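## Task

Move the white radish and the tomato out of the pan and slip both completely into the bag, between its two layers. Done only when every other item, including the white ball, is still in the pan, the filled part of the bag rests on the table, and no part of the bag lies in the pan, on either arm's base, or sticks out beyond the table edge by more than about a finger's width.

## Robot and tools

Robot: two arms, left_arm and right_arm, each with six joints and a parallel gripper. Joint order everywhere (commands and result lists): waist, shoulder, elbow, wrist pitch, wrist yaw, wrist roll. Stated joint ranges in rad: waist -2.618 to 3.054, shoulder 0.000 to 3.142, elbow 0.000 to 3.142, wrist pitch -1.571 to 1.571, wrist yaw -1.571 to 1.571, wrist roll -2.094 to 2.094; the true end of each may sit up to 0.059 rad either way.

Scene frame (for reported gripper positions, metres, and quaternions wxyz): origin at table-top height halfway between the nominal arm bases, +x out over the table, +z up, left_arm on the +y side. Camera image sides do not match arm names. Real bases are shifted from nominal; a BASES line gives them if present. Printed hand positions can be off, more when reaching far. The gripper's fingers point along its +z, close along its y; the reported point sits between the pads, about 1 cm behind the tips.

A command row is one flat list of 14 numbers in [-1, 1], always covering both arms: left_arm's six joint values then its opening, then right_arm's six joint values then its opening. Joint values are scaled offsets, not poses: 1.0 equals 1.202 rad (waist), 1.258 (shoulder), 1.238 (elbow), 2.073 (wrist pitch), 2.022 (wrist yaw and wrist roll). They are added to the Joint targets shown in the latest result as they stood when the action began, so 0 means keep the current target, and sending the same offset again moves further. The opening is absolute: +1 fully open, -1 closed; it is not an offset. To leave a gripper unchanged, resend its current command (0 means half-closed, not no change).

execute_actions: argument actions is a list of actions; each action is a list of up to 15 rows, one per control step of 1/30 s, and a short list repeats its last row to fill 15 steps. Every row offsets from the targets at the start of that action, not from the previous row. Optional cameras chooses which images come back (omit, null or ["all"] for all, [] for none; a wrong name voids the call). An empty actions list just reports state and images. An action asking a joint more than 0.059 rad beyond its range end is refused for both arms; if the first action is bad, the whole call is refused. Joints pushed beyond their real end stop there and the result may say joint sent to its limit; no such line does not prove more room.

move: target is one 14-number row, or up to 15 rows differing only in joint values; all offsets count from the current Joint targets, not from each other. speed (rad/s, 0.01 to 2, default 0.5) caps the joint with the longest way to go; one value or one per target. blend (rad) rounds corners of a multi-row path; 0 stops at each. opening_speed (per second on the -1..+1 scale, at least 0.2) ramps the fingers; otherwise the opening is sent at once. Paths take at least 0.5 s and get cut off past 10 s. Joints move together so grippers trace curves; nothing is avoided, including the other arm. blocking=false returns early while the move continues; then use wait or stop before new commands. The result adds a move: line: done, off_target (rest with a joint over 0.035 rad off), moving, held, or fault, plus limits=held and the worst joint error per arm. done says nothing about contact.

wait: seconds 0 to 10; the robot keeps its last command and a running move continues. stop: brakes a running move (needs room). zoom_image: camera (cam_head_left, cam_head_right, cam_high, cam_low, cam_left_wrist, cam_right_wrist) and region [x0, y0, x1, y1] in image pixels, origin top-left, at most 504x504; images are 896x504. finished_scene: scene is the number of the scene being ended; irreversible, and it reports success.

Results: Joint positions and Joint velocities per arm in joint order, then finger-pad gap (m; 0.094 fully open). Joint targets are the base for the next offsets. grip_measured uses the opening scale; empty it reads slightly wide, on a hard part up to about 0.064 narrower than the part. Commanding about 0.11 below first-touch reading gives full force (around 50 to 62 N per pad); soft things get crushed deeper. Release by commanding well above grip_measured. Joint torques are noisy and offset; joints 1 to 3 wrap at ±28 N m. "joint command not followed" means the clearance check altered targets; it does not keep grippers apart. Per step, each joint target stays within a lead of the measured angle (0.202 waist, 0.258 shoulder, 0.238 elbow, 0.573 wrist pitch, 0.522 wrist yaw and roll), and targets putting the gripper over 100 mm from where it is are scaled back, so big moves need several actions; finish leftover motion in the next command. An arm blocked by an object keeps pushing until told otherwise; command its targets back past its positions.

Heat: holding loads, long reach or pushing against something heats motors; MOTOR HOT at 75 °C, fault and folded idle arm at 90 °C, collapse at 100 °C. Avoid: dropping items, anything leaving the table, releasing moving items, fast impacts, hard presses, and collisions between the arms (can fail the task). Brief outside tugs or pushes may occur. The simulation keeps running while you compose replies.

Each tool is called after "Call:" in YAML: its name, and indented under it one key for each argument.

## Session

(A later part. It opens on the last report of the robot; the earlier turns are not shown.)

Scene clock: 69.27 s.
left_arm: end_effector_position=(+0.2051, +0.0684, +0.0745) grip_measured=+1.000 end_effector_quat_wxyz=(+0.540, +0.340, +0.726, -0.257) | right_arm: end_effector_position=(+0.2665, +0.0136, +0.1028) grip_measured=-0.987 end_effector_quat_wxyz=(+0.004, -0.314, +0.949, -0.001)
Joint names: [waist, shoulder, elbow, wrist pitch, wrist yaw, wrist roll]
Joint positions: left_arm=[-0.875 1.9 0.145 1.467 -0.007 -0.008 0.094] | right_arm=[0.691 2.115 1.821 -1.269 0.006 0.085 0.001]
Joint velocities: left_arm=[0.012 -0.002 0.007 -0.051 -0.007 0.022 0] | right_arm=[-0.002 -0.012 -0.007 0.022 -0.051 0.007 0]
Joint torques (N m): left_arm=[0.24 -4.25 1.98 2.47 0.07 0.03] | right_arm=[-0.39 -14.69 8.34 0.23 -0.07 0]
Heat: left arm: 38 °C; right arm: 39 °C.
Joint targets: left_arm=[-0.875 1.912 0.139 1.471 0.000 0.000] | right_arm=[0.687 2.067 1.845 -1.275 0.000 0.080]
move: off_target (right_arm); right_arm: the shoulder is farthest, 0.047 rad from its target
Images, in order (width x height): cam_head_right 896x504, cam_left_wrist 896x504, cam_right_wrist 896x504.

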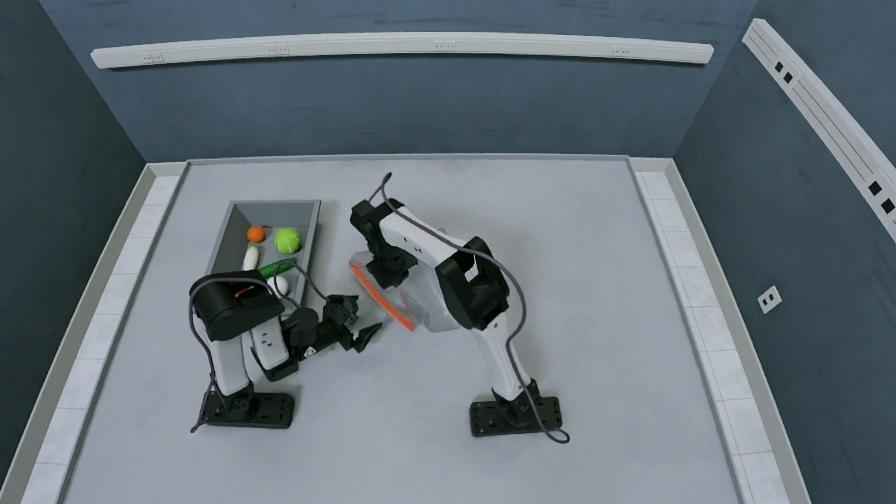

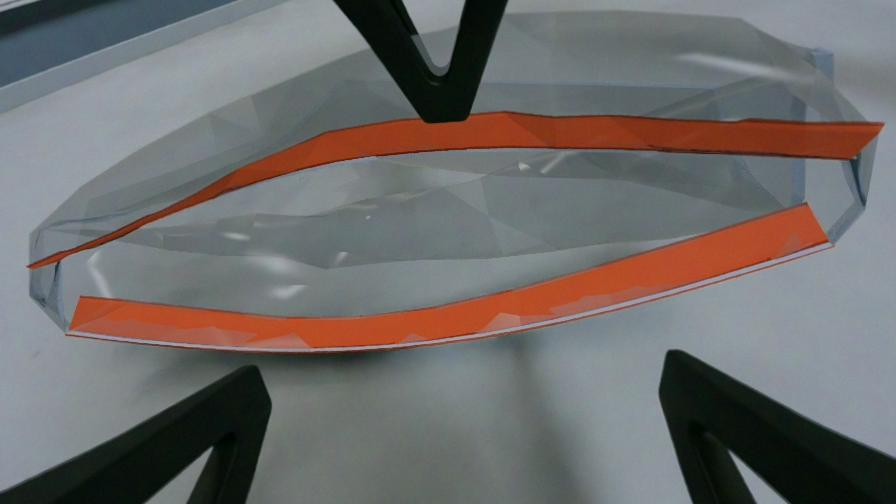

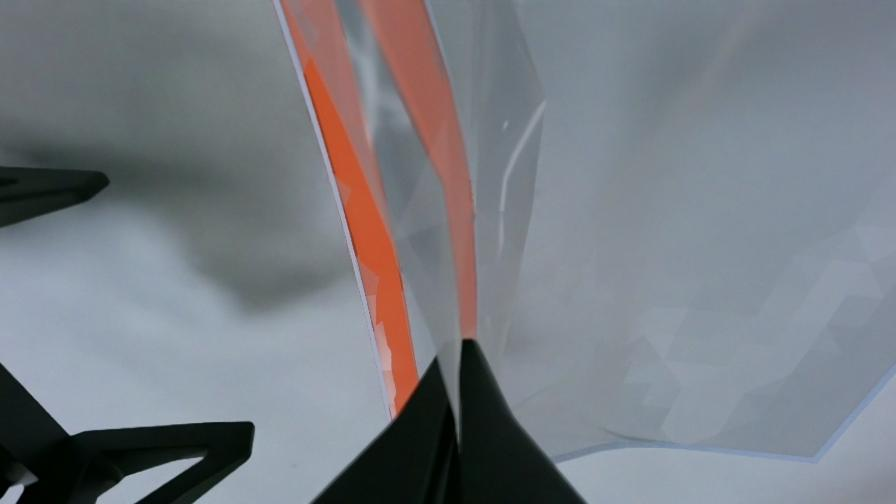

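Call:
execute_actions:
  actions: []
  cameras: ["cam_low","cam_high"]

Call:
zoom_image:
  camera: "cam_low"
  region: [300, 150, 700, 400]

Scene clock: 69.50 s.
left_arm: end_effector_position=(+0.2051, +0.0684, +0.0745) grip_measured=+1.000 end_effector_quat_wxyz=(+0.540, +0.340, +0.726, -0.257) | right_arm: end_effector_position=(+0.2664, +0.0136, +0.1028) grip_measured=-0.987 end_effector_quat_wxyz=(+0.004, -0.314, +0.949, -0.001)
Joint names: [waist, shoulder, elbow, wrist pitch, wrist yaw, wrist roll]
Joint positions: left_arm=[-0.875 1.9 0.145 1.467 -0.007 -0.008 0.094] | right_arm=[0.691 2.115 1.821 -1.27 0.006 0.085 0.001]
Joint velocities: left_arm=[0.007 -0.002 -0.002 -0.051 -0.007 -0.066 0] | right_arm=[-0.012 -0.002 0.002 0.007 -0.007 -0.066 0]
Joint torques (N m): left_arm=[0.23 -4.22 1.96 2.47 0.08 0.02] | right_arm=[-0.4 -14.69 8.34 0.25 -0.08 0]
Heat: left arm: 38 °C; right arm: 40 °C.
Joint targets: left_arm=[-0.875 1.912 0.139 1.471 0.000 0.000] | right_arm=[0.687 2.067 1.845 -1.275 0.000 0.080]
Tool commands: left_gripper/opening=+1.0 right_gripper/opening=-1.0
Images, in order (width x height): cam_high 896x504, cam_low 896x504.

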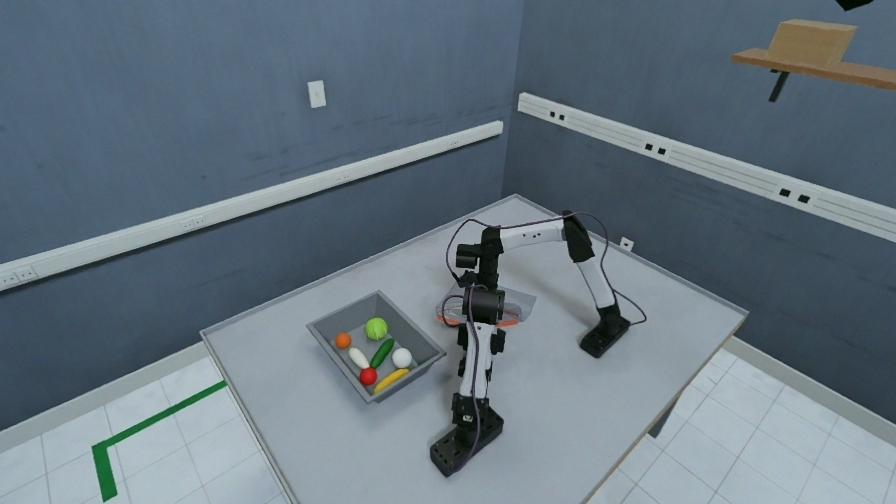

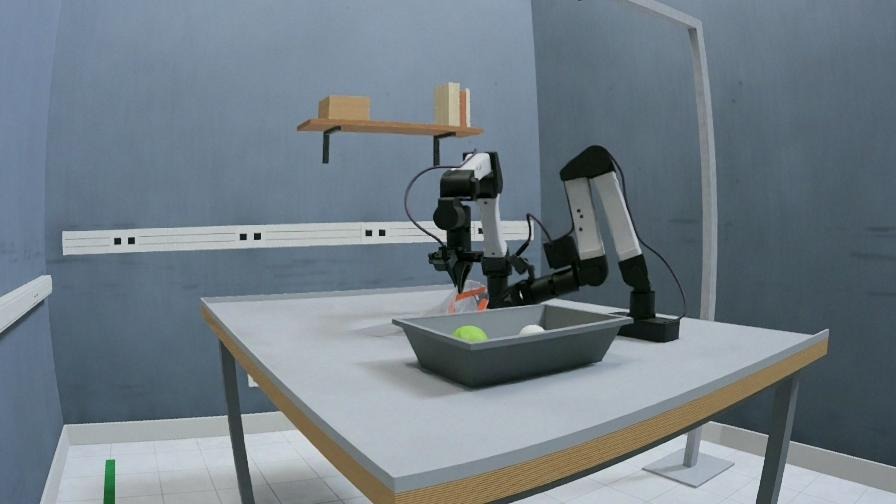

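Scaled by 1.260 from the camera's 896x504 image, which has a finer 1280x720 frame.

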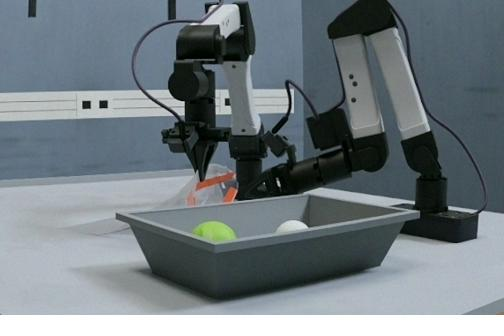

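Call:
move:
  target:
    - [0,-0.5616,0.0905,-0.466,0,0,1,0,0,0,0,0,0,-1]
    - [0,-0.660,0.3667,-0.7154,0,0,1,0,0,0,0,0,0,-1]
  speed: 0.8
  blend: 0.1
  cameras: []

Call:
move:
  target: [0.7246,0.388,0.793,-0.546,0,0,1,0,0,0,0,0,0,-1]
  speed: 0.9
  cameras: ["cam_left_wrist","cam_head_left"]

Scene clock: 74.60 s.
left_arm: end_effector_position=(+0.2054, +0.0681, +0.1921) grip_measured=+1.000 end_effector_quat_wxyz=(+0.457, +0.367, +0.781, -0.217) | right_arm: end_effector_position=(+0.2663, +0.0135, +0.1028) grip_measured=-0.987 end_effector_quat_wxyz=(+0.004, -0.314, +0.949, -0.001)
Joint names: [waist, shoulder, elbow, wrist pitch, wrist yaw, wrist roll]
Joint positions: left_arm=[-0.875 1.091 0.576 0.005 -0.007 -0.008 0.094] | right_arm=[0.691 2.115 1.821 -1.27 0.006 0.085 0.001]
Joint velocities: left_arm=[-0.007 -0.002 0.007 -0.125 -0.125 0.051 0] | right_arm=[-0.002 -0.007 -0.002 0.081 0.095 -0.022 -0.001]
Joint torques (N m): left_arm=[0.27 -3.79 10.14 2.1 0.07 0.02] | right_arm=[-0.4 -14.71 8.35 0.24 -0.07 0]
Heat: left arm: 38 °C; right arm: 42 °C.
Joint targets: left_arm=[-0.875 1.082 0.593 -0.012 0.000 0.000] | right_arm=[0.687 2.067 1.845 -1.275 0.000 0.080]
move: off_target (right_arm); right_arm: the shoulder is farthest, 0.048 rad from its target
No camera images: "cameras" was empty.

Scene clock: 76.77 s.
left_arm: end_effector_position=(+0.3462, +0.3372, +0.2479) grip_measured=+1.000 end_effector_quat_wxyz=(+0.219, +0.005, +0.976, -0.001) | right_arm: end_effector_position=(+0.2663, +0.0135, +0.1028) grip_measured=-0.987 end_effector_quat_wxyz=(+0.004, -0.314, +0.949, -0.001)
Joint names: [waist, shoulder, elbow, wrist pitch, wrist yaw, wrist roll]
Joint positions: left_arm=[-0.004 1.553 1.553 -1.129 -0.004 -0.008 0.094] | right_arm=[0.691 2.115 1.821 -1.27 0.006 0.085 0.001]
Joint velocities: left_arm=[0.002 0.017 0.007 -0.037 0.022 0.066 0] | right_arm=[-0.022 -0.007 -0.017 -0.037 0.051 0.037 0]
Joint torques (N m): left_arm=[0.24 -5.23 9.84 1.25 0.05 0.03] | right_arm=[-0.39 -14.68 8.32 0.25 -0.07 0]
Heat: left arm: 37 °C; right arm: 43 °C.
Joint targets: left_arm=[-0.004 1.570 1.575 -1.144 0.000 0.000] | right_arm=[0.687 2.067 1.845 -1.275 0.000 0.080]
move: off_target (right_arm); right_arm: the shoulder is farthest, 0.048 rad from its target
Images, in order (width x height): cam_head_left 896x504, cam_left_wrist 896x504.

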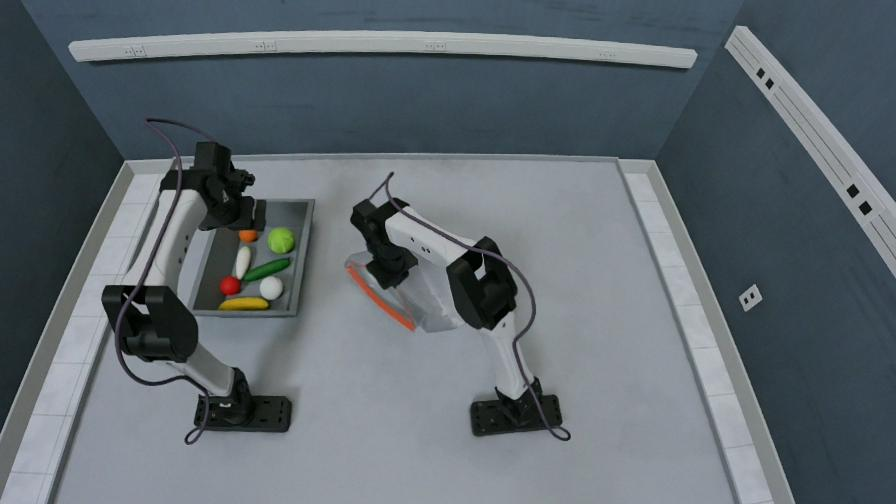

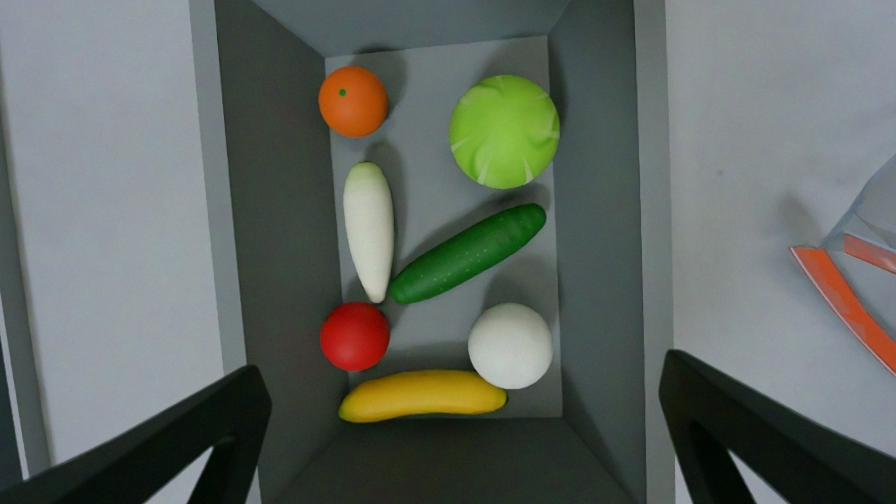

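Call:
move:
  target: [0.1364,0.1514,-0.1317,-0.0263,0,0,0.8,0,0,0,0,0,0,-1]
  speed: 0.5
  cameras: ["cam_left_wrist"]

Scene clock: 79.53 s.
left_arm: end_effector_position=(+0.3073, +0.3918, +0.1334) grip_measured=+0.802 end_effector_quat_wxyz=(+0.019, -0.076, +0.997, +0.003) | right_arm: end_effector_position=(+0.2663, +0.0135, +0.1028) grip_measured=-0.987 end_effector_quat_wxyz=(+0.004, -0.314, +0.949, -0.001)
Joint names: [waist, shoulder, elbow, wrist pitch, wrist yaw, wrist roll]
Joint positions: left_arm=[0.16 1.761 1.415 -1.187 -0.003 -0.007 0.085] | right_arm=[0.691 2.115 1.821 -1.27 0.006 0.085 0.001]
Joint velocities: left_arm=[-0.012 -0.002 0.007 0.022 0.037 0.007 0] | right_arm=[-0.002 -0.007 -0.032 0.037 -0.095 0.037 0]
Joint torques (N m): left_arm=[0.14 -7.82 6.74 0.37 0.03 0.02] | right_arm=[-0.4 -14.69 8.32 0.24 -0.07 0]
Heat: left arm: 36 °C; right arm: 44 °C.
Joint targets: left_arm=[0.160 1.761 1.412 -1.199 0.000 0.000] | right_arm=[0.687 2.067 1.845 -1.275 0.000 0.080]
move: off_target (right_arm); right_arm: the shoulder is farthest, 0.048 rad from its target
Images, in order (width x height): cam_left_wrist 896x504.

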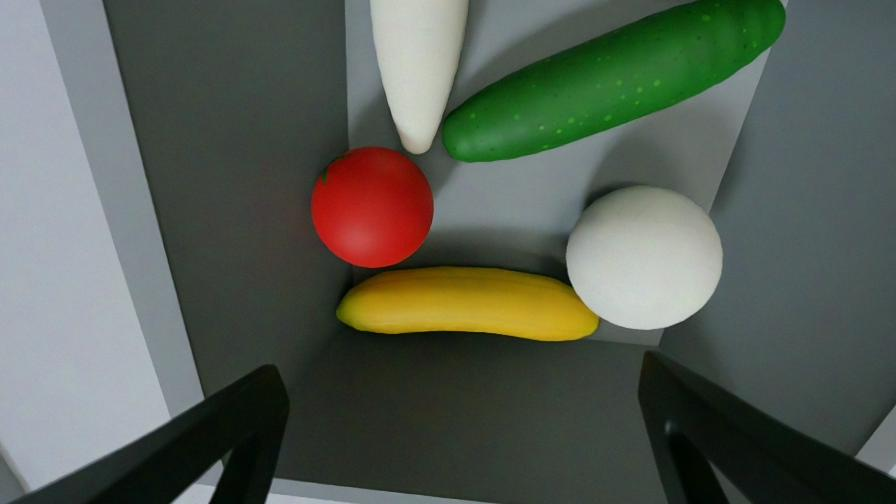

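Call:
move:
  target: [0.0624,0.0644,-0.1591,0.1346,0,0,0.8,0,0,0,0,0,0,-1]
  speed: 0.4
  cameras: ["cam_left_wrist"]

Scene clock: 83.80 s.
left_arm: end_effector_position=(+0.3049, +0.4150, +0.0662) grip_measured=+0.802 end_effector_quat_wxyz=(+0.018, -0.111, +0.994, +0.003) | right_arm: end_effector_position=(+0.2663, +0.0135, +0.1028) grip_measured=-0.987 end_effector_quat_wxyz=(+0.004, -0.314, +0.949, -0.001)
Joint names: [waist, shoulder, elbow, wrist pitch, wrist yaw, wrist roll]
Joint positions: left_arm=[0.23 1.828 1.224 -0.93 -0.003 -0.007 0.085] | right_arm=[0.691 2.115 1.821 -1.27 0.006 0.085 0.001]
Joint velocities: left_arm=[-0.002 0.007 0.002 0.051 -0.022 0.037 0.001] | right_arm=[-0.012 -0.012 -0.002 -0.051 0.022 -0.051 0]
Joint torques (N m): left_arm=[0.55 -7.09 5.81 0.61 0.04 0.03] | right_arm=[-0.4 -14.68 8.34 0.24 -0.07 -0.01]
Heat: left arm: 35 °C; right arm: 45 °C.
Joint targets: left_arm=[0.235 1.842 1.215 -0.920 0.000 0.000] | right_arm=[0.687 2.067 1.845 -1.275 0.000 0.080]
move: off_target (right_arm); right_arm: the shoulder is farthest, 0.048 rad from its target
Images, in order (width x height): cam_left_wrist 896x504.

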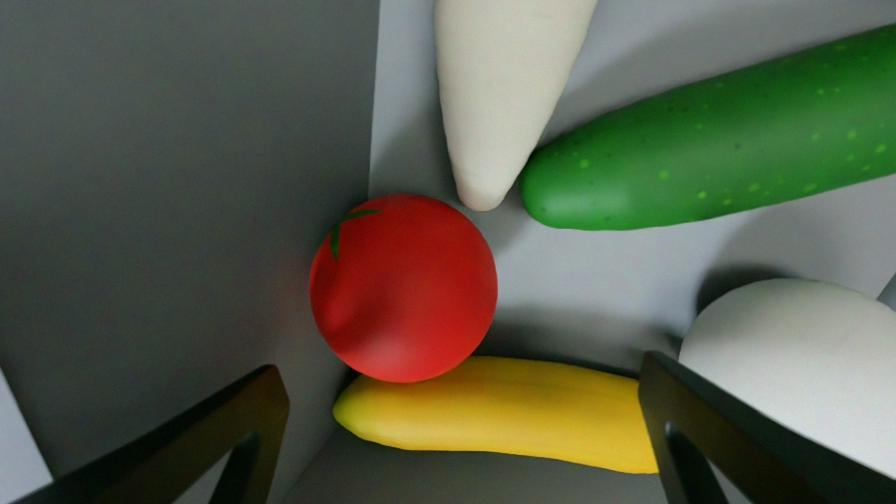

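Call:
move:
  target: [0,0.0374,-0.0032,0.0178,0,0,0.8,0,0,0,0,0,0,-1]
  speed: 0.1
  cameras: ["cam_left_wrist"]

Scene clock: 85.97 s.
left_arm: end_effector_position=(+0.3101, +0.4161, +0.0529) grip_measured=+0.802 end_effector_quat_wxyz=(+0.015, -0.111, +0.994, +0.003) | right_arm: end_effector_position=(+0.2663, +0.0135, +0.1028) grip_measured=-0.987 end_effector_quat_wxyz=(+0.004, -0.314, +0.949, -0.001)
Joint names: [waist, shoulder, elbow, wrist pitch, wrist yaw, wrist roll]
Joint positions: left_arm=[0.23 1.872 1.224 -0.893 -0.003 -0.007 0.085] | right_arm=[0.691 2.115 1.821 -1.27 0.006 0.085 0.001]
Joint velocities: left_arm=[-0.012 -0.002 -0.007 -0.037 -0.037 -0.051 0] | right_arm=[-0.007 0.012 -0.002 -0.066 -0.081 -0.037 0]
Joint torques (N m): left_arm=[0.59 -7.1 5.29 0.57 0.03 0.02] | right_arm=[-0.39 -14.68 8.32 0.24 -0.08 0]
Heat: left arm: 34 °C; right arm: 46 °C.
Joint targets: left_arm=[0.235 1.889 1.211 -0.883 0.000 0.000] | right_arm=[0.687 2.067 1.845 -1.275 0.000 0.080]
move: off_target (right_arm); right_arm: the shoulder is farthest, 0.048 rad from its target
Images, in order (width x height): cam_left_wrist 896x504.

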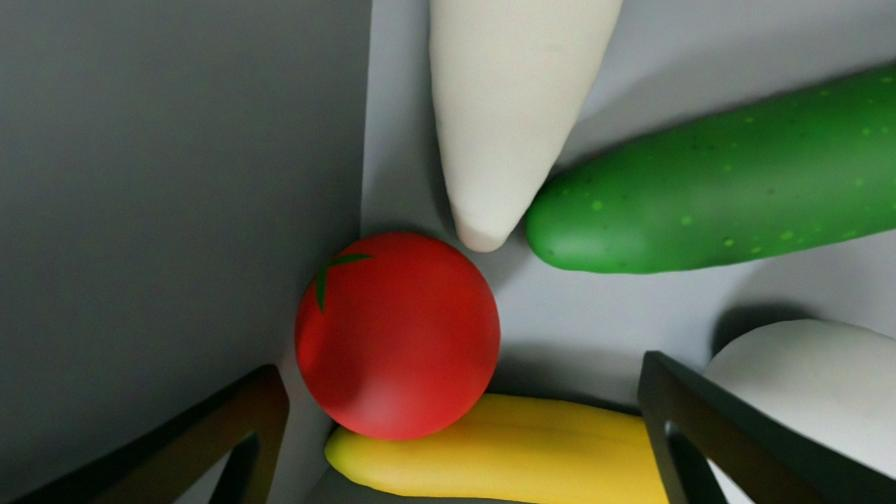

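Call:
move:
  target: [0,0,0,0,0,0,0.17,0,0,0,0,0,0,-1]
  opening_speed: 0.6
  cameras: ["cam_left_wrist"]

Scene clock: 87.53 s.
left_arm: end_effector_position=(+0.3101, +0.4170, +0.0529) grip_measured=+0.172 end_effector_quat_wxyz=(+0.015, -0.111, +0.994, +0.006) | right_arm: end_effector_position=(+0.2663, +0.0135, +0.1028) grip_measured=-0.987 end_effector_quat_wxyz=(+0.004, -0.314, +0.949, -0.001)
Joint names: [waist, shoulder, elbow, wrist pitch, wrist yaw, wrist roll]
Joint positions: left_arm=[0.23 1.872 1.224 -0.892 -0.009 -0.007 0.055] | right_arm=[0.691 2.115 1.821 -1.27 0.006 0.085 0.001]
Joint velocities: left_arm=[-0.002 -0.002 -0.012 -0.007 -0.007 -0.051 -0.001] | right_arm=[-0.007 -0.022 0.002 0.066 0.066 -0.007 0.001]
Joint torques (N m): left_arm=[0.58 -7.06 5.29 0.58 0.08 0.02] | right_arm=[-0.39 -14.71 8.34 0.25 -0.07 0]
Heat: left arm: 34 °C; right arm: 47 °C.
Joint targets: left_arm=[0.235 1.889 1.211 -0.883 0.000 0.000] | right_arm=[0.687 2.067 1.845 -1.275 0.000 0.080]
move: off_target (right_arm); right_arm: the shoulder is farthest, 0.048 rad from its target
Images, in order (width x height): cam_left_wrist 896x504.

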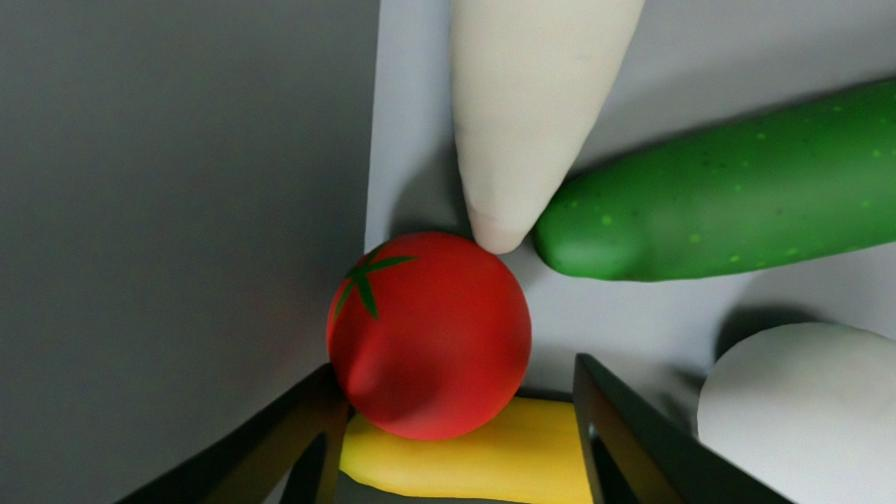

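Call:
move:
  target: [0,0.0254,-0.0339,0.0338,0,0,0.17,0,0,0,0,0,0,-1]
  speed: 0.1
  cameras: ["cam_left_wrist"]

Scene clock: 89.30 s.
left_arm: end_effector_position=(+0.3080, +0.4187, +0.0332) grip_measured=+0.172 end_effector_quat_wxyz=(+0.012, -0.113, +0.993, +0.007) | right_arm: end_effector_position=(+0.2663, +0.0135, +0.1028) grip_measured=-0.987 end_effector_quat_wxyz=(+0.004, -0.314, +0.949, -0.001)
Joint names: [waist, shoulder, elbow, wrist pitch, wrist yaw, wrist roll]
Joint positions: left_arm=[0.235 1.903 1.18 -0.823 -0.012 -0.007 0.055] | right_arm=[0.691 2.115 1.821 -1.27 0.006 0.085 0.001]
Joint velocities: left_arm=[0.012 -0.007 -0.012 -0.022 0.007 -0.037 -0.001] | right_arm=[0.007 -0.017 0.002 0.007 -0.11 -0.022 -0.001]
Joint torques (N m): left_arm=[0.21 -7.1 5.22 0.57 0.11 0.03] | right_arm=[-0.38 -14.68 8.32 0.24 -0.07 0]
Heat: left arm: 33 °C; right arm: 47 °C.
Joint targets: left_arm=[0.235 1.921 1.169 -0.813 0.000 0.000] | right_arm=[0.687 2.067 1.845 -1.275 0.000 0.080]
move: off_target (right_arm); right_arm: the shoulder is farthest, 0.048 rad from its target
Images, in order (width x height): cam_left_wrist 896x504.

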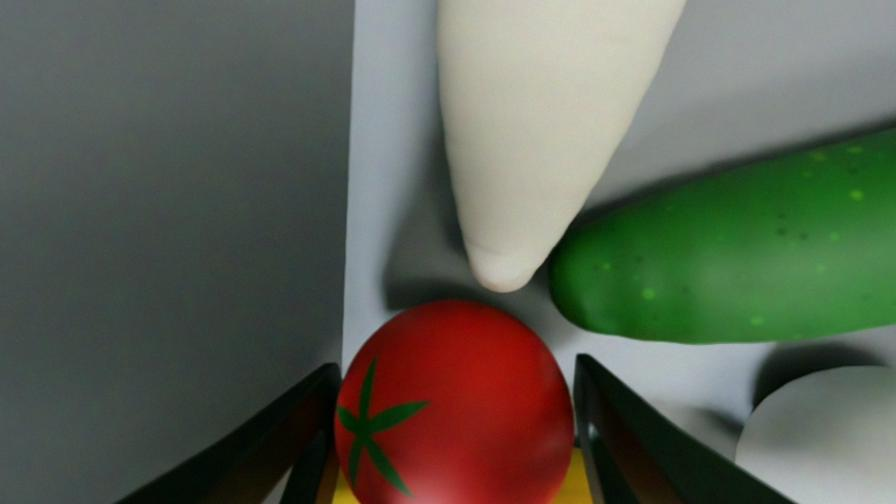

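Call:
move:
  target: [0,-0.0421,-0.0319,0.0024,0,0,0.17,0,0,0,0,0,0,-1]
  speed: 0.1
  cameras: ["cam_left_wrist"]

Scene clock: 91.03 s.
left_arm: end_effector_position=(+0.2958, +0.4160, +0.0265) grip_measured=+0.172 end_effector_quat_wxyz=(-0.002, -0.113, +0.994, +0.006) | right_arm: end_effector_position=(+0.2663, +0.0135, +0.1028) grip_measured=-0.987 end_effector_quat_wxyz=(+0.004, -0.314, +0.949, -0.001)
Joint names: [waist, shoulder, elbow, wrist pitch, wrist yaw, wrist roll]
Joint positions: left_arm=[0.235 1.896 1.14 -0.818 -0.012 -0.007 0.055] | right_arm=[0.691 2.115 1.821 -1.27 0.006 0.085 0.001]
Joint velocities: left_arm=[0.002 -0.007 -0.007 -0.037 0.007 -0.022 0] | right_arm=[0.022 -0.007 -0.002 -0.022 -0.037 -0.037 -0.001]
Joint torques (N m): left_arm=[0.17 -10.5 5.14 0.51 0.11 0.03] | right_arm=[-0.4 -14.69 8.32 0.24 -0.07 0]
Heat: left arm: 33 °C; right arm: 48 °C.
Joint targets: left_arm=[0.235 1.868 1.130 -0.808 0.000 0.000] | right_arm=[0.687 2.067 1.845 -1.275 0.000 0.080]
move: off_target (right_arm); right_arm: the shoulder is farthest, 0.048 rad from its target
Images, in order (width x height): cam_left_wrist 896x504.

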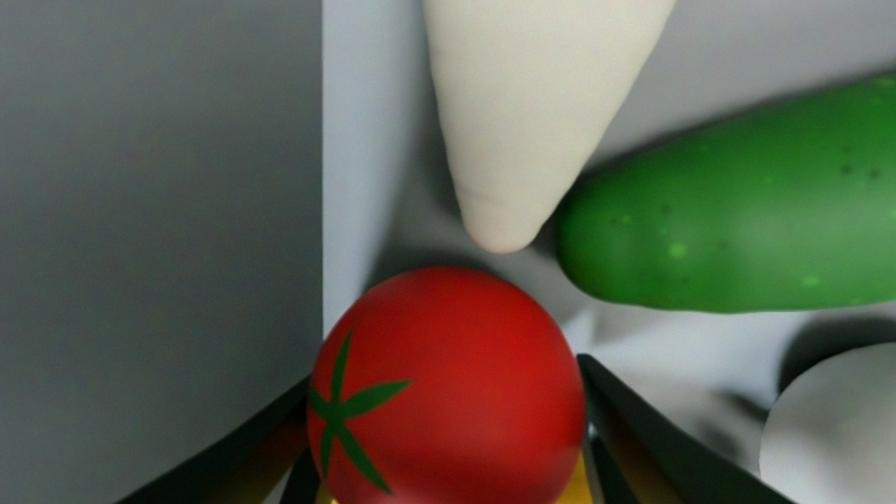

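Call:
move:
  target: [0,0,0,0,0,0,-0.02,0,0,0,0,0,0,-1]
  opening_speed: 0.4
  cameras: ["cam_left_wrist"]

Scene clock: 92.17 s.
left_arm: end_effector_position=(+0.2958, +0.4160, +0.0265) grip_measured=-0.015 end_effector_quat_wxyz=(-0.002, -0.113, +0.994, +0.006) | right_arm: end_effector_position=(+0.2663, +0.0135, +0.1028) grip_measured=-0.987 end_effector_quat_wxyz=(+0.004, -0.314, +0.949, -0.001)
Joint names: [waist, shoulder, elbow, wrist pitch, wrist yaw, wrist roll]
Joint positions: left_arm=[0.235 1.896 1.14 -0.818 -0.012 -0.007 0.046] | right_arm=[0.691 2.115 1.821 -1.27 0.006 0.085 0.001]
Joint velocities: left_arm=[-0.002 -0.007 -0.002 0.066 0.022 0.022 0.004] | right_arm=[-0.007 -0.007 0.002 -0.022 0.051 0.022 0]
Joint torques (N m): left_arm=[0.24 -10.47 5.14 0.52 0.11 0.03] | right_arm=[-0.38 -14.72 8.31 0.25 -0.07 0]
Heat: left arm: 33 °C; right arm: 48 °C.
Joint targets: left_arm=[0.235 1.868 1.130 -0.808 0.000 0.000] | right_arm=[0.687 2.067 1.845 -1.275 0.000 0.080]
move: off_target (right_arm); right_arm: the shoulder is farthest, 0.048 rad from its target
Images, in order (width x height): cam_left_wrist 896x504.

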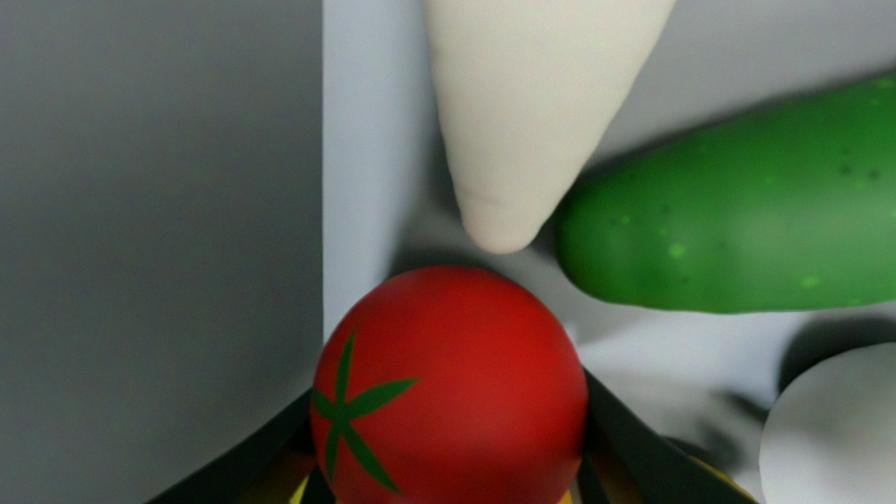

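Call:
move:
  target: [0,0,0,0,0,0,-0.1,0,0,0,0,0,0,-1]
  opening_speed: 0.4
  cameras: ["cam_left_wrist"]

Scene clock: 93.03 s.
left_arm: end_effector_position=(+0.2958, +0.4160, +0.0265) grip_measured=-0.065 end_effector_quat_wxyz=(-0.002, -0.113, +0.994, +0.006) | right_arm: end_effector_position=(+0.2663, +0.0135, +0.1028) grip_measured=-0.987 end_effector_quat_wxyz=(+0.004, -0.314, +0.949, -0.001)
Joint names: [waist, shoulder, elbow, wrist pitch, wrist yaw, wrist roll]
Joint positions: left_arm=[0.235 1.896 1.14 -0.818 -0.012 -0.007 0.044] | right_arm=[0.691 2.115 1.821 -1.27 0.006 0.085 0.001]
Joint velocities: left_arm=[0.017 -0.017 -0.027 0.007 -0.051 -0.081 -0.002] | right_arm=[-0.007 0.002 0.012 -0.007 0.051 -0.007 0.001]
Joint torques (N m): left_arm=[0.17 -10.45 5.09 0.51 0.11 0.01] | right_arm=[-0.42 -14.71 8.35 0.25 -0.07 0]
Heat: left arm: 33 °C; right arm: 48 °C.
Joint targets: left_arm=[0.235 1.868 1.130 -0.808 0.000 0.000] | right_arm=[0.687 2.067 1.845 -1.275 0.000 0.080]
move: off_target (right_arm); right_arm: the shoulder is farthest, 0.048 rad from its target
Images, in order (width x height): cam_left_wrist 896x504.

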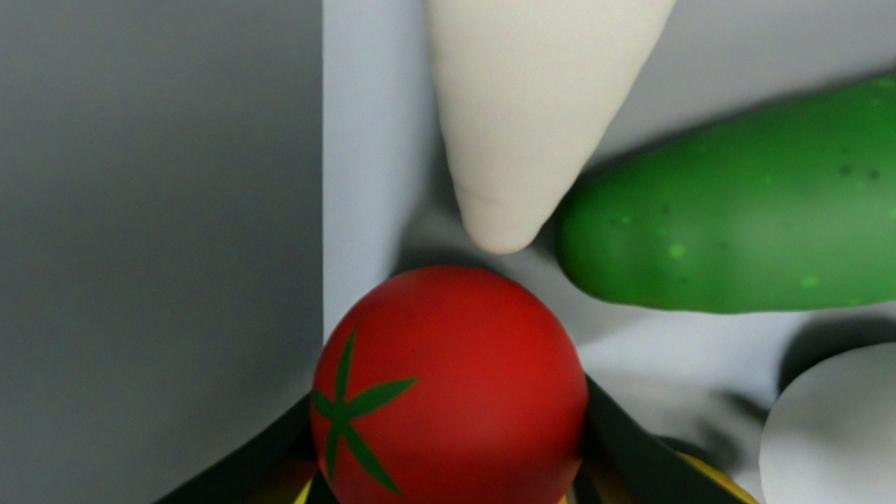

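Call:
move:
  target:
    - [0,-0.0803,0.1292,-0.1167,0,0,-0.1,-0.03,0,0,0,0,0,-1]
    - [0,-0.1852,0.2504,-0.2084,0,0,-0.1,-0.061,0,0,0,0,0,-1]
  speed: 0.35
  blend: 0.05
  cameras: ["cam_left_wrist","cam_right_wrist","cam_head_left"]

Scene clock: 97.00 s.
left_arm: end_effector_position=(+0.2945, +0.4156, +0.1691) grip_measured=-0.073 end_effector_quat_wxyz=(+0.058, -0.113, +0.992, +0.012) | right_arm: end_effector_position=(+0.2851, -0.0095, +0.1028) grip_measured=-0.987 end_effector_quat_wxyz=(+0.004, -0.279, +0.960, -0.002)
Joint names: [waist, shoulder, elbow, wrist pitch, wrist yaw, wrist roll]
Joint positions: left_arm=[0.235 1.649 1.423 -1.227 -0.011 -0.007 0.044] | right_arm=[0.618 2.115 1.821 -1.27 0.006 0.085 0.001]
Joint velocities: left_arm=[-0.007 0.002 -0.002 -0.095 -0.066 0.022 0] | right_arm=[0.007 0.007 0.002 -0.037 0.007 -0.037 -0.001]
Joint torques (N m): left_arm=[0.21 -8.16 8.81 0.55 0.11 0.02] | right_arm=[-0.29 -14.71 8.34 0.24 -0.07 0]
Heat: left arm: 32 °C; right arm: 49 °C.
Joint targets: left_arm=[0.235 1.635 1.440 -1.240 0.000 0.000] | right_arm=[0.614 2.067 1.845 -1.275 0.000 0.080]
move: off_target (right_arm); right_arm: the shoulder is farthest, 0.048 rad from its target
Images, in order (width x height): cam_head_left 896x504, cam_left_wrist 896x504, cam_right_wrist 896x504.

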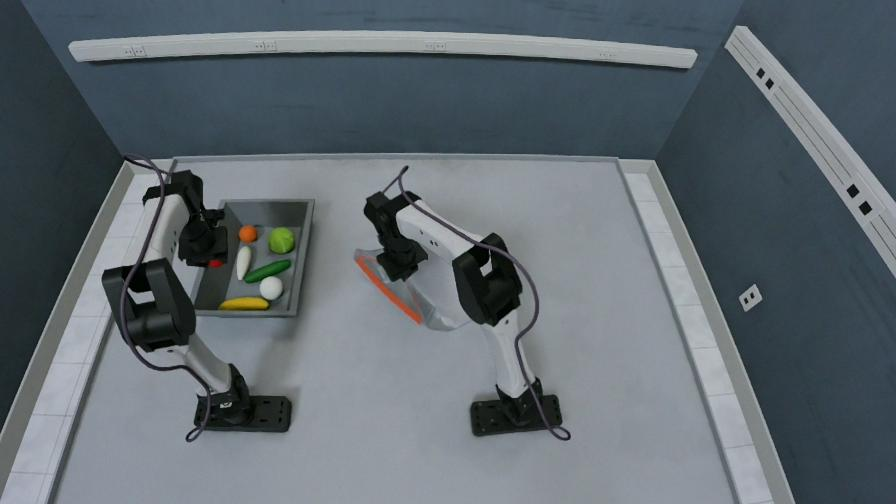

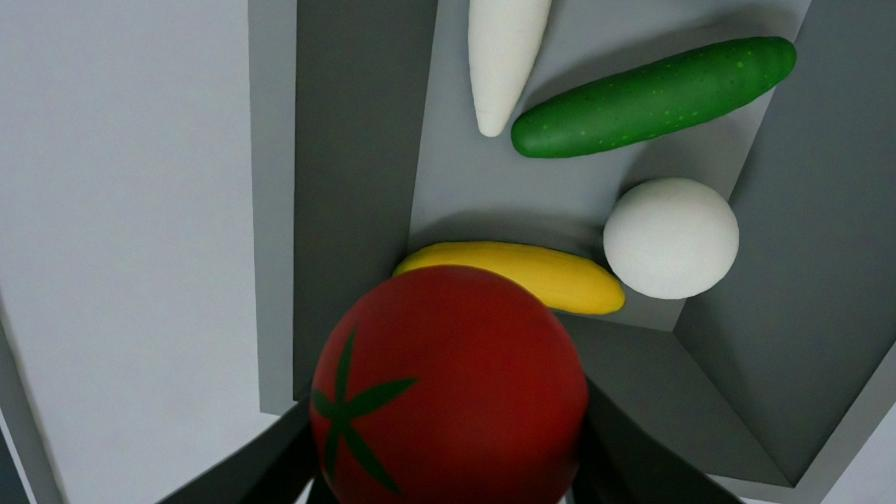

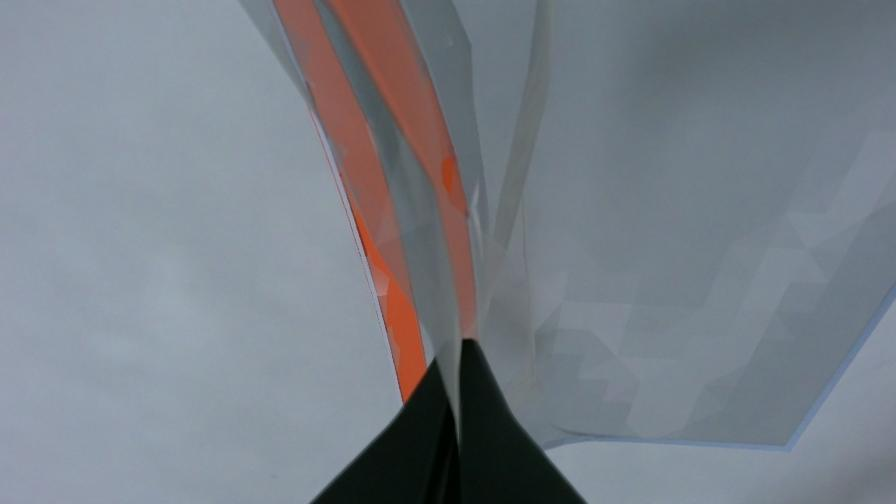

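Call:
move:
  target:
    - [-0.994,-0.44,-0.684,0.5924,0,0,-0.1,0,0,0,0,0,0,-1]
    - [-0.994,-0.3414,-0.9604,0.8418,0,0,-0.1,0,0,0,0,0,0,-1]
  speed: [0.8,0.6]
  blend: 0.1
  cameras: ["cam_left_wrist","cam_head_left"]

Scene clock: 102.10 s.
left_arm: end_effector_position=(+0.1737, +0.0645, +0.1251) grip_measured=-0.073 end_effector_quat_wxyz=(+0.474, +0.389, +0.750, -0.249) | right_arm: end_effector_position=(+0.2851, -0.0095, +0.1028) grip_measured=-0.987 end_effector_quat_wxyz=(+0.004, -0.279, +0.960, -0.002)
Joint names: [waist, shoulder, elbow, wrist pitch, wrist yaw, wrist roll]
Joint positions: left_arm=[-0.954 1.198 0.259 0.498 -0.005 -0.007 0.044] | right_arm=[0.618 2.115 1.821 -1.27 0.006 0.085 0.001]
Joint velocities: left_arm=[-0.007 -0.002 -0.002 0.022 -0.051 0.051 0] | right_arm=[-0.012 -0.007 -0.012 0.051 0.081 -0.007 -0.001]
Joint torques (N m): left_arm=[-0.25 -2.37 6.37 2.45 0.06 0.03] | right_arm=[-0.42 -14.71 8.32 0.24 -0.07 0]
Heat: left arm: 32 °C; right arm: 51 °C.
Joint targets: left_arm=[-0.960 1.205 0.251 0.505 0.000 0.000] | right_arm=[0.614 2.067 1.845 -1.275 0.000 0.080]
move: off_target (right_arm); right_arm: the shoulder is farthest, 0.048 rad from its target
Images, in order (width x height): cam_head_left 896x504, cam_left_wrist 896x504.

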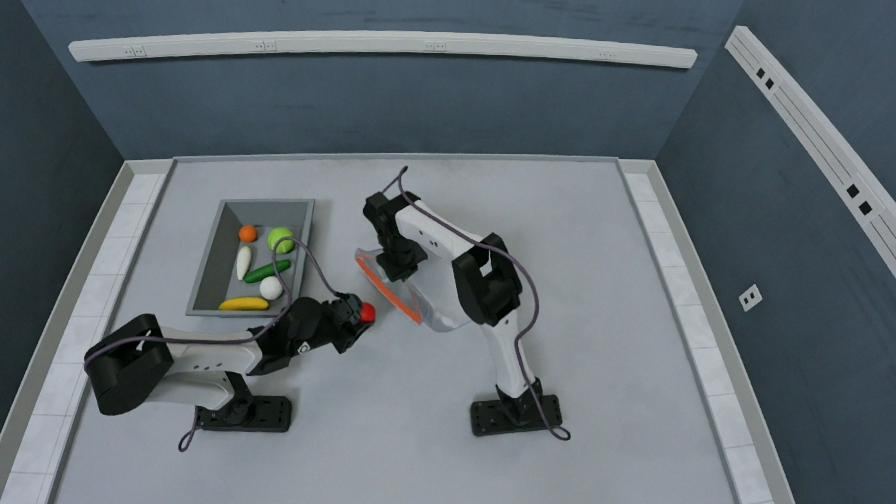

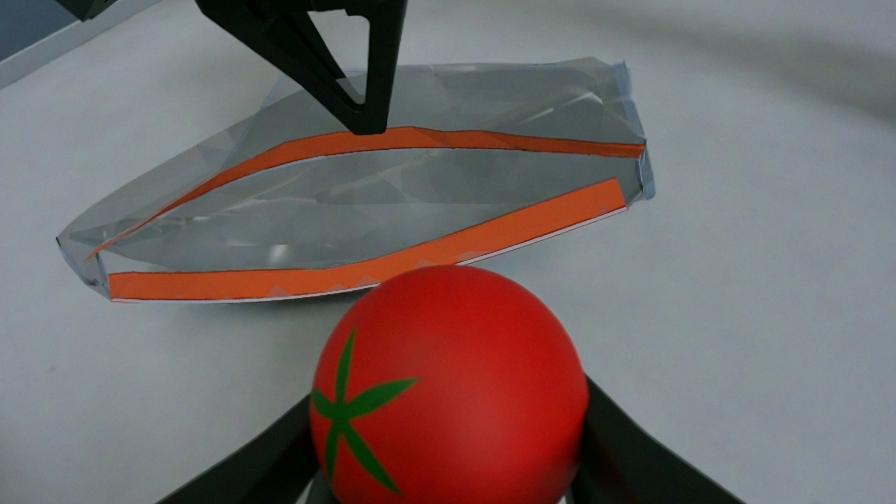

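Call:
move:
  target: [0,0.656,0.0684,0.4346,0,0,-0.1,0,0,0,0,0,0,-1]
  speed: 0.6
  cameras: ["cam_left_wrist","cam_right_wrist"]

Scene clock: 107.10 s.
left_arm: end_effector_position=(+0.2069, +0.0161, +0.0617) grip_measured=-0.073 end_effector_quat_wxyz=(+0.526, +0.371, +0.714, -0.277) | right_arm: end_effector_position=(+0.2851, -0.0095, +0.1028) grip_measured=-0.987 end_effector_quat_wxyz=(+0.004, -0.279, +0.960, -0.002)
Joint names: [waist, shoulder, elbow, wrist pitch, wrist yaw, wrist roll]
Joint positions: left_arm=[-0.954 2.018 0.322 1.398 -0.005 -0.007 0.044] | right_arm=[0.618 2.115 1.821 -1.27 0.006 0.085 0.001]
Joint velocities: left_arm=[-0.007 0.027 -0.017 -0.007 0.022 -0.007 -0.001] | right_arm=[-0.002 -0.012 -0.002 0.007 0.022 -0.022 0]
Joint torques (N m): left_arm=[-0.28 -5.57 4.22 2.5 0.07 0.01] | right_arm=[-0.44 -14.69 8.32 0.24 -0.07 0]
Heat: left arm: 34 °C; right arm: 52 °C.
Joint targets: left_arm=[-0.960 2.031 0.335 1.406 0.000 0.000] | right_arm=[0.614 2.067 1.845 -1.275 0.000 0.080]
move: off_target (right_arm); right_arm: the shoulder is farthest, 0.048 rad from its target
Images, in order (width x height): cam_left_wrist 896x504, cam_right_wrist 896x504.

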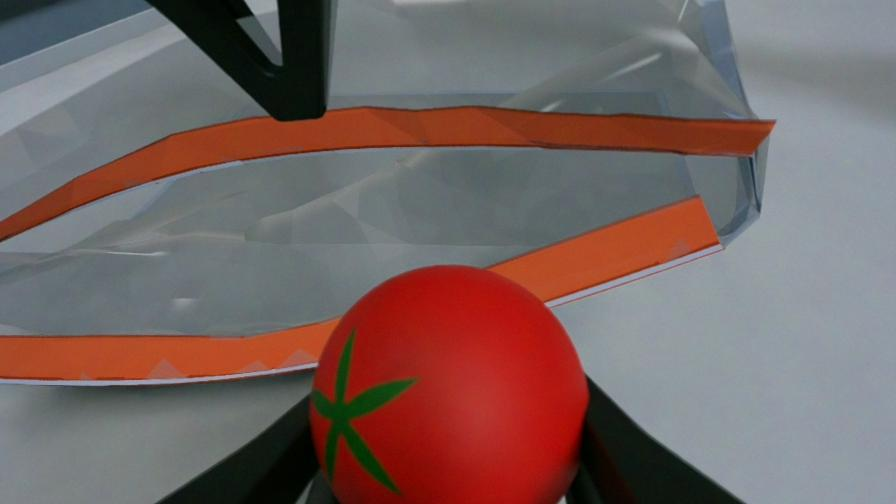

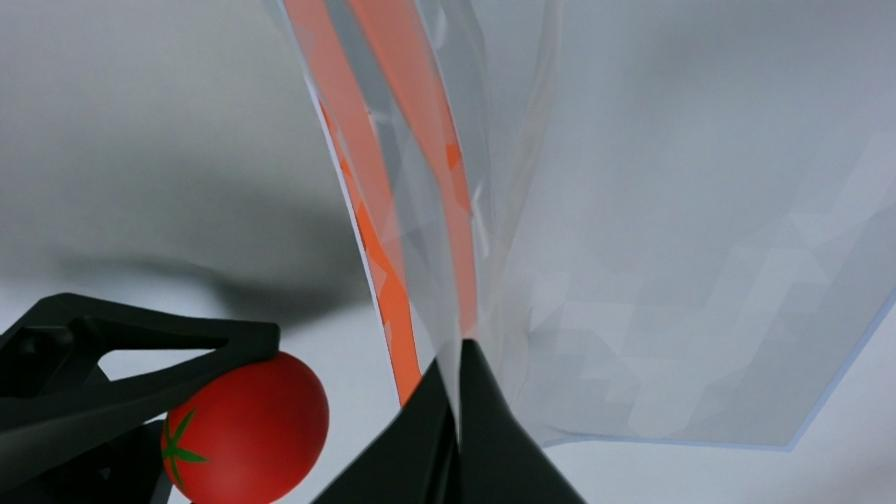

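Call:
move:
  target:
    - [0,0.0747,0.1971,-0.0721,0,0,-0.1,0,0,0,0,0,0,-1]
    - [0,0.1834,0.4079,-0.132,0,0,-0.1,0,0,0,0,0,0,-1]
  speed: 0.3
  blend: 0.05
  cameras: ["cam_left_wrist","cam_right_wrist","cam_head_left"]

Scene clock: 109.53 s.
left_arm: end_effector_position=(+0.2735, -0.0809, +0.0497) grip_measured=-0.073 end_effector_quat_wxyz=(+0.530, +0.369, +0.711, -0.279) | right_arm: end_effector_position=(+0.2864, -0.0114, +0.1028) grip_measured=-0.987 end_effector_quat_wxyz=(+0.005, -0.278, +0.960, -0.004)
Joint names: [waist, shoulder, elbow, wrist pitch, wrist yaw, wrist roll]
Joint positions: left_arm=[-0.954 2.245 0.82 1.139 -0.005 -0.007 0.044] | right_arm=[0.615 2.115 1.821 -1.27 0.011 0.084 0.001]
Joint velocities: left_arm=[-0.002 0.002 -0.002 -0.037 -0.081 0.051 0.001] | right_arm=[-0.002 -0.007 0.012 0.007 -0.037 -0.081 -0.001]
Joint torques (N m): left_arm=[-0.25 -8.51 6.64 2.36 0.06 0.01] | right_arm=[-0.13 -14.71 8.32 0.24 -0.11 0.01]
Heat: left arm: 34 °C; right arm: 52 °C.
Joint targets: left_arm=[-0.960 2.261 0.841 1.132 0.000 0.000] | right_arm=[0.613 2.067 1.845 -1.275 0.000 0.080]
move: off_target (right_arm); right_arm: the shoulder is farthest, 0.048 rad from its target
Images, in order (width x height): cam_head_left 896x504, cam_left_wrist 896x504, cam_right_wrist 896x504.

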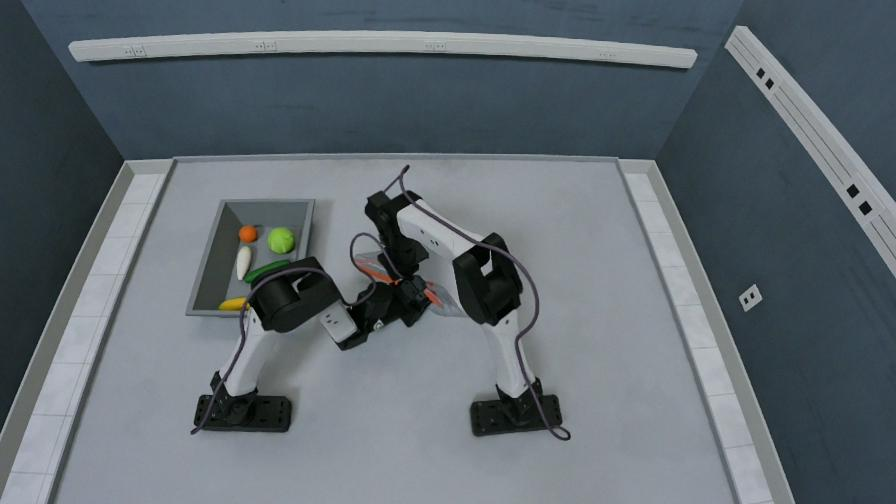

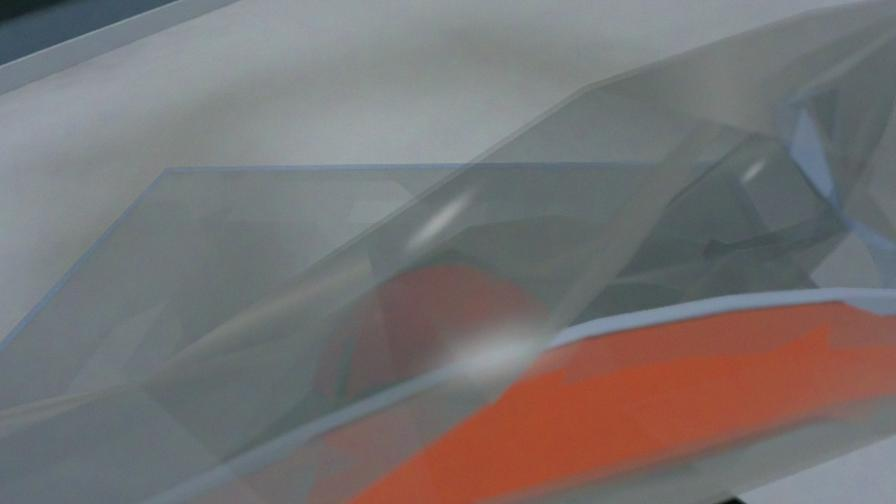

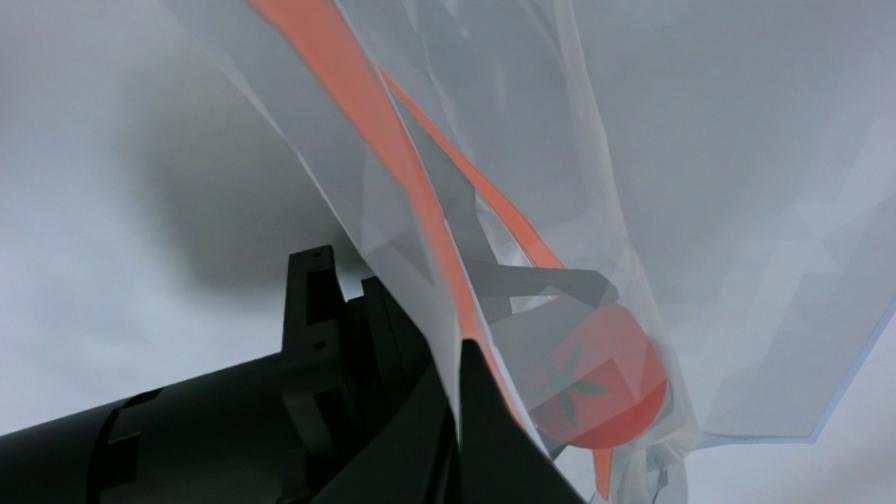

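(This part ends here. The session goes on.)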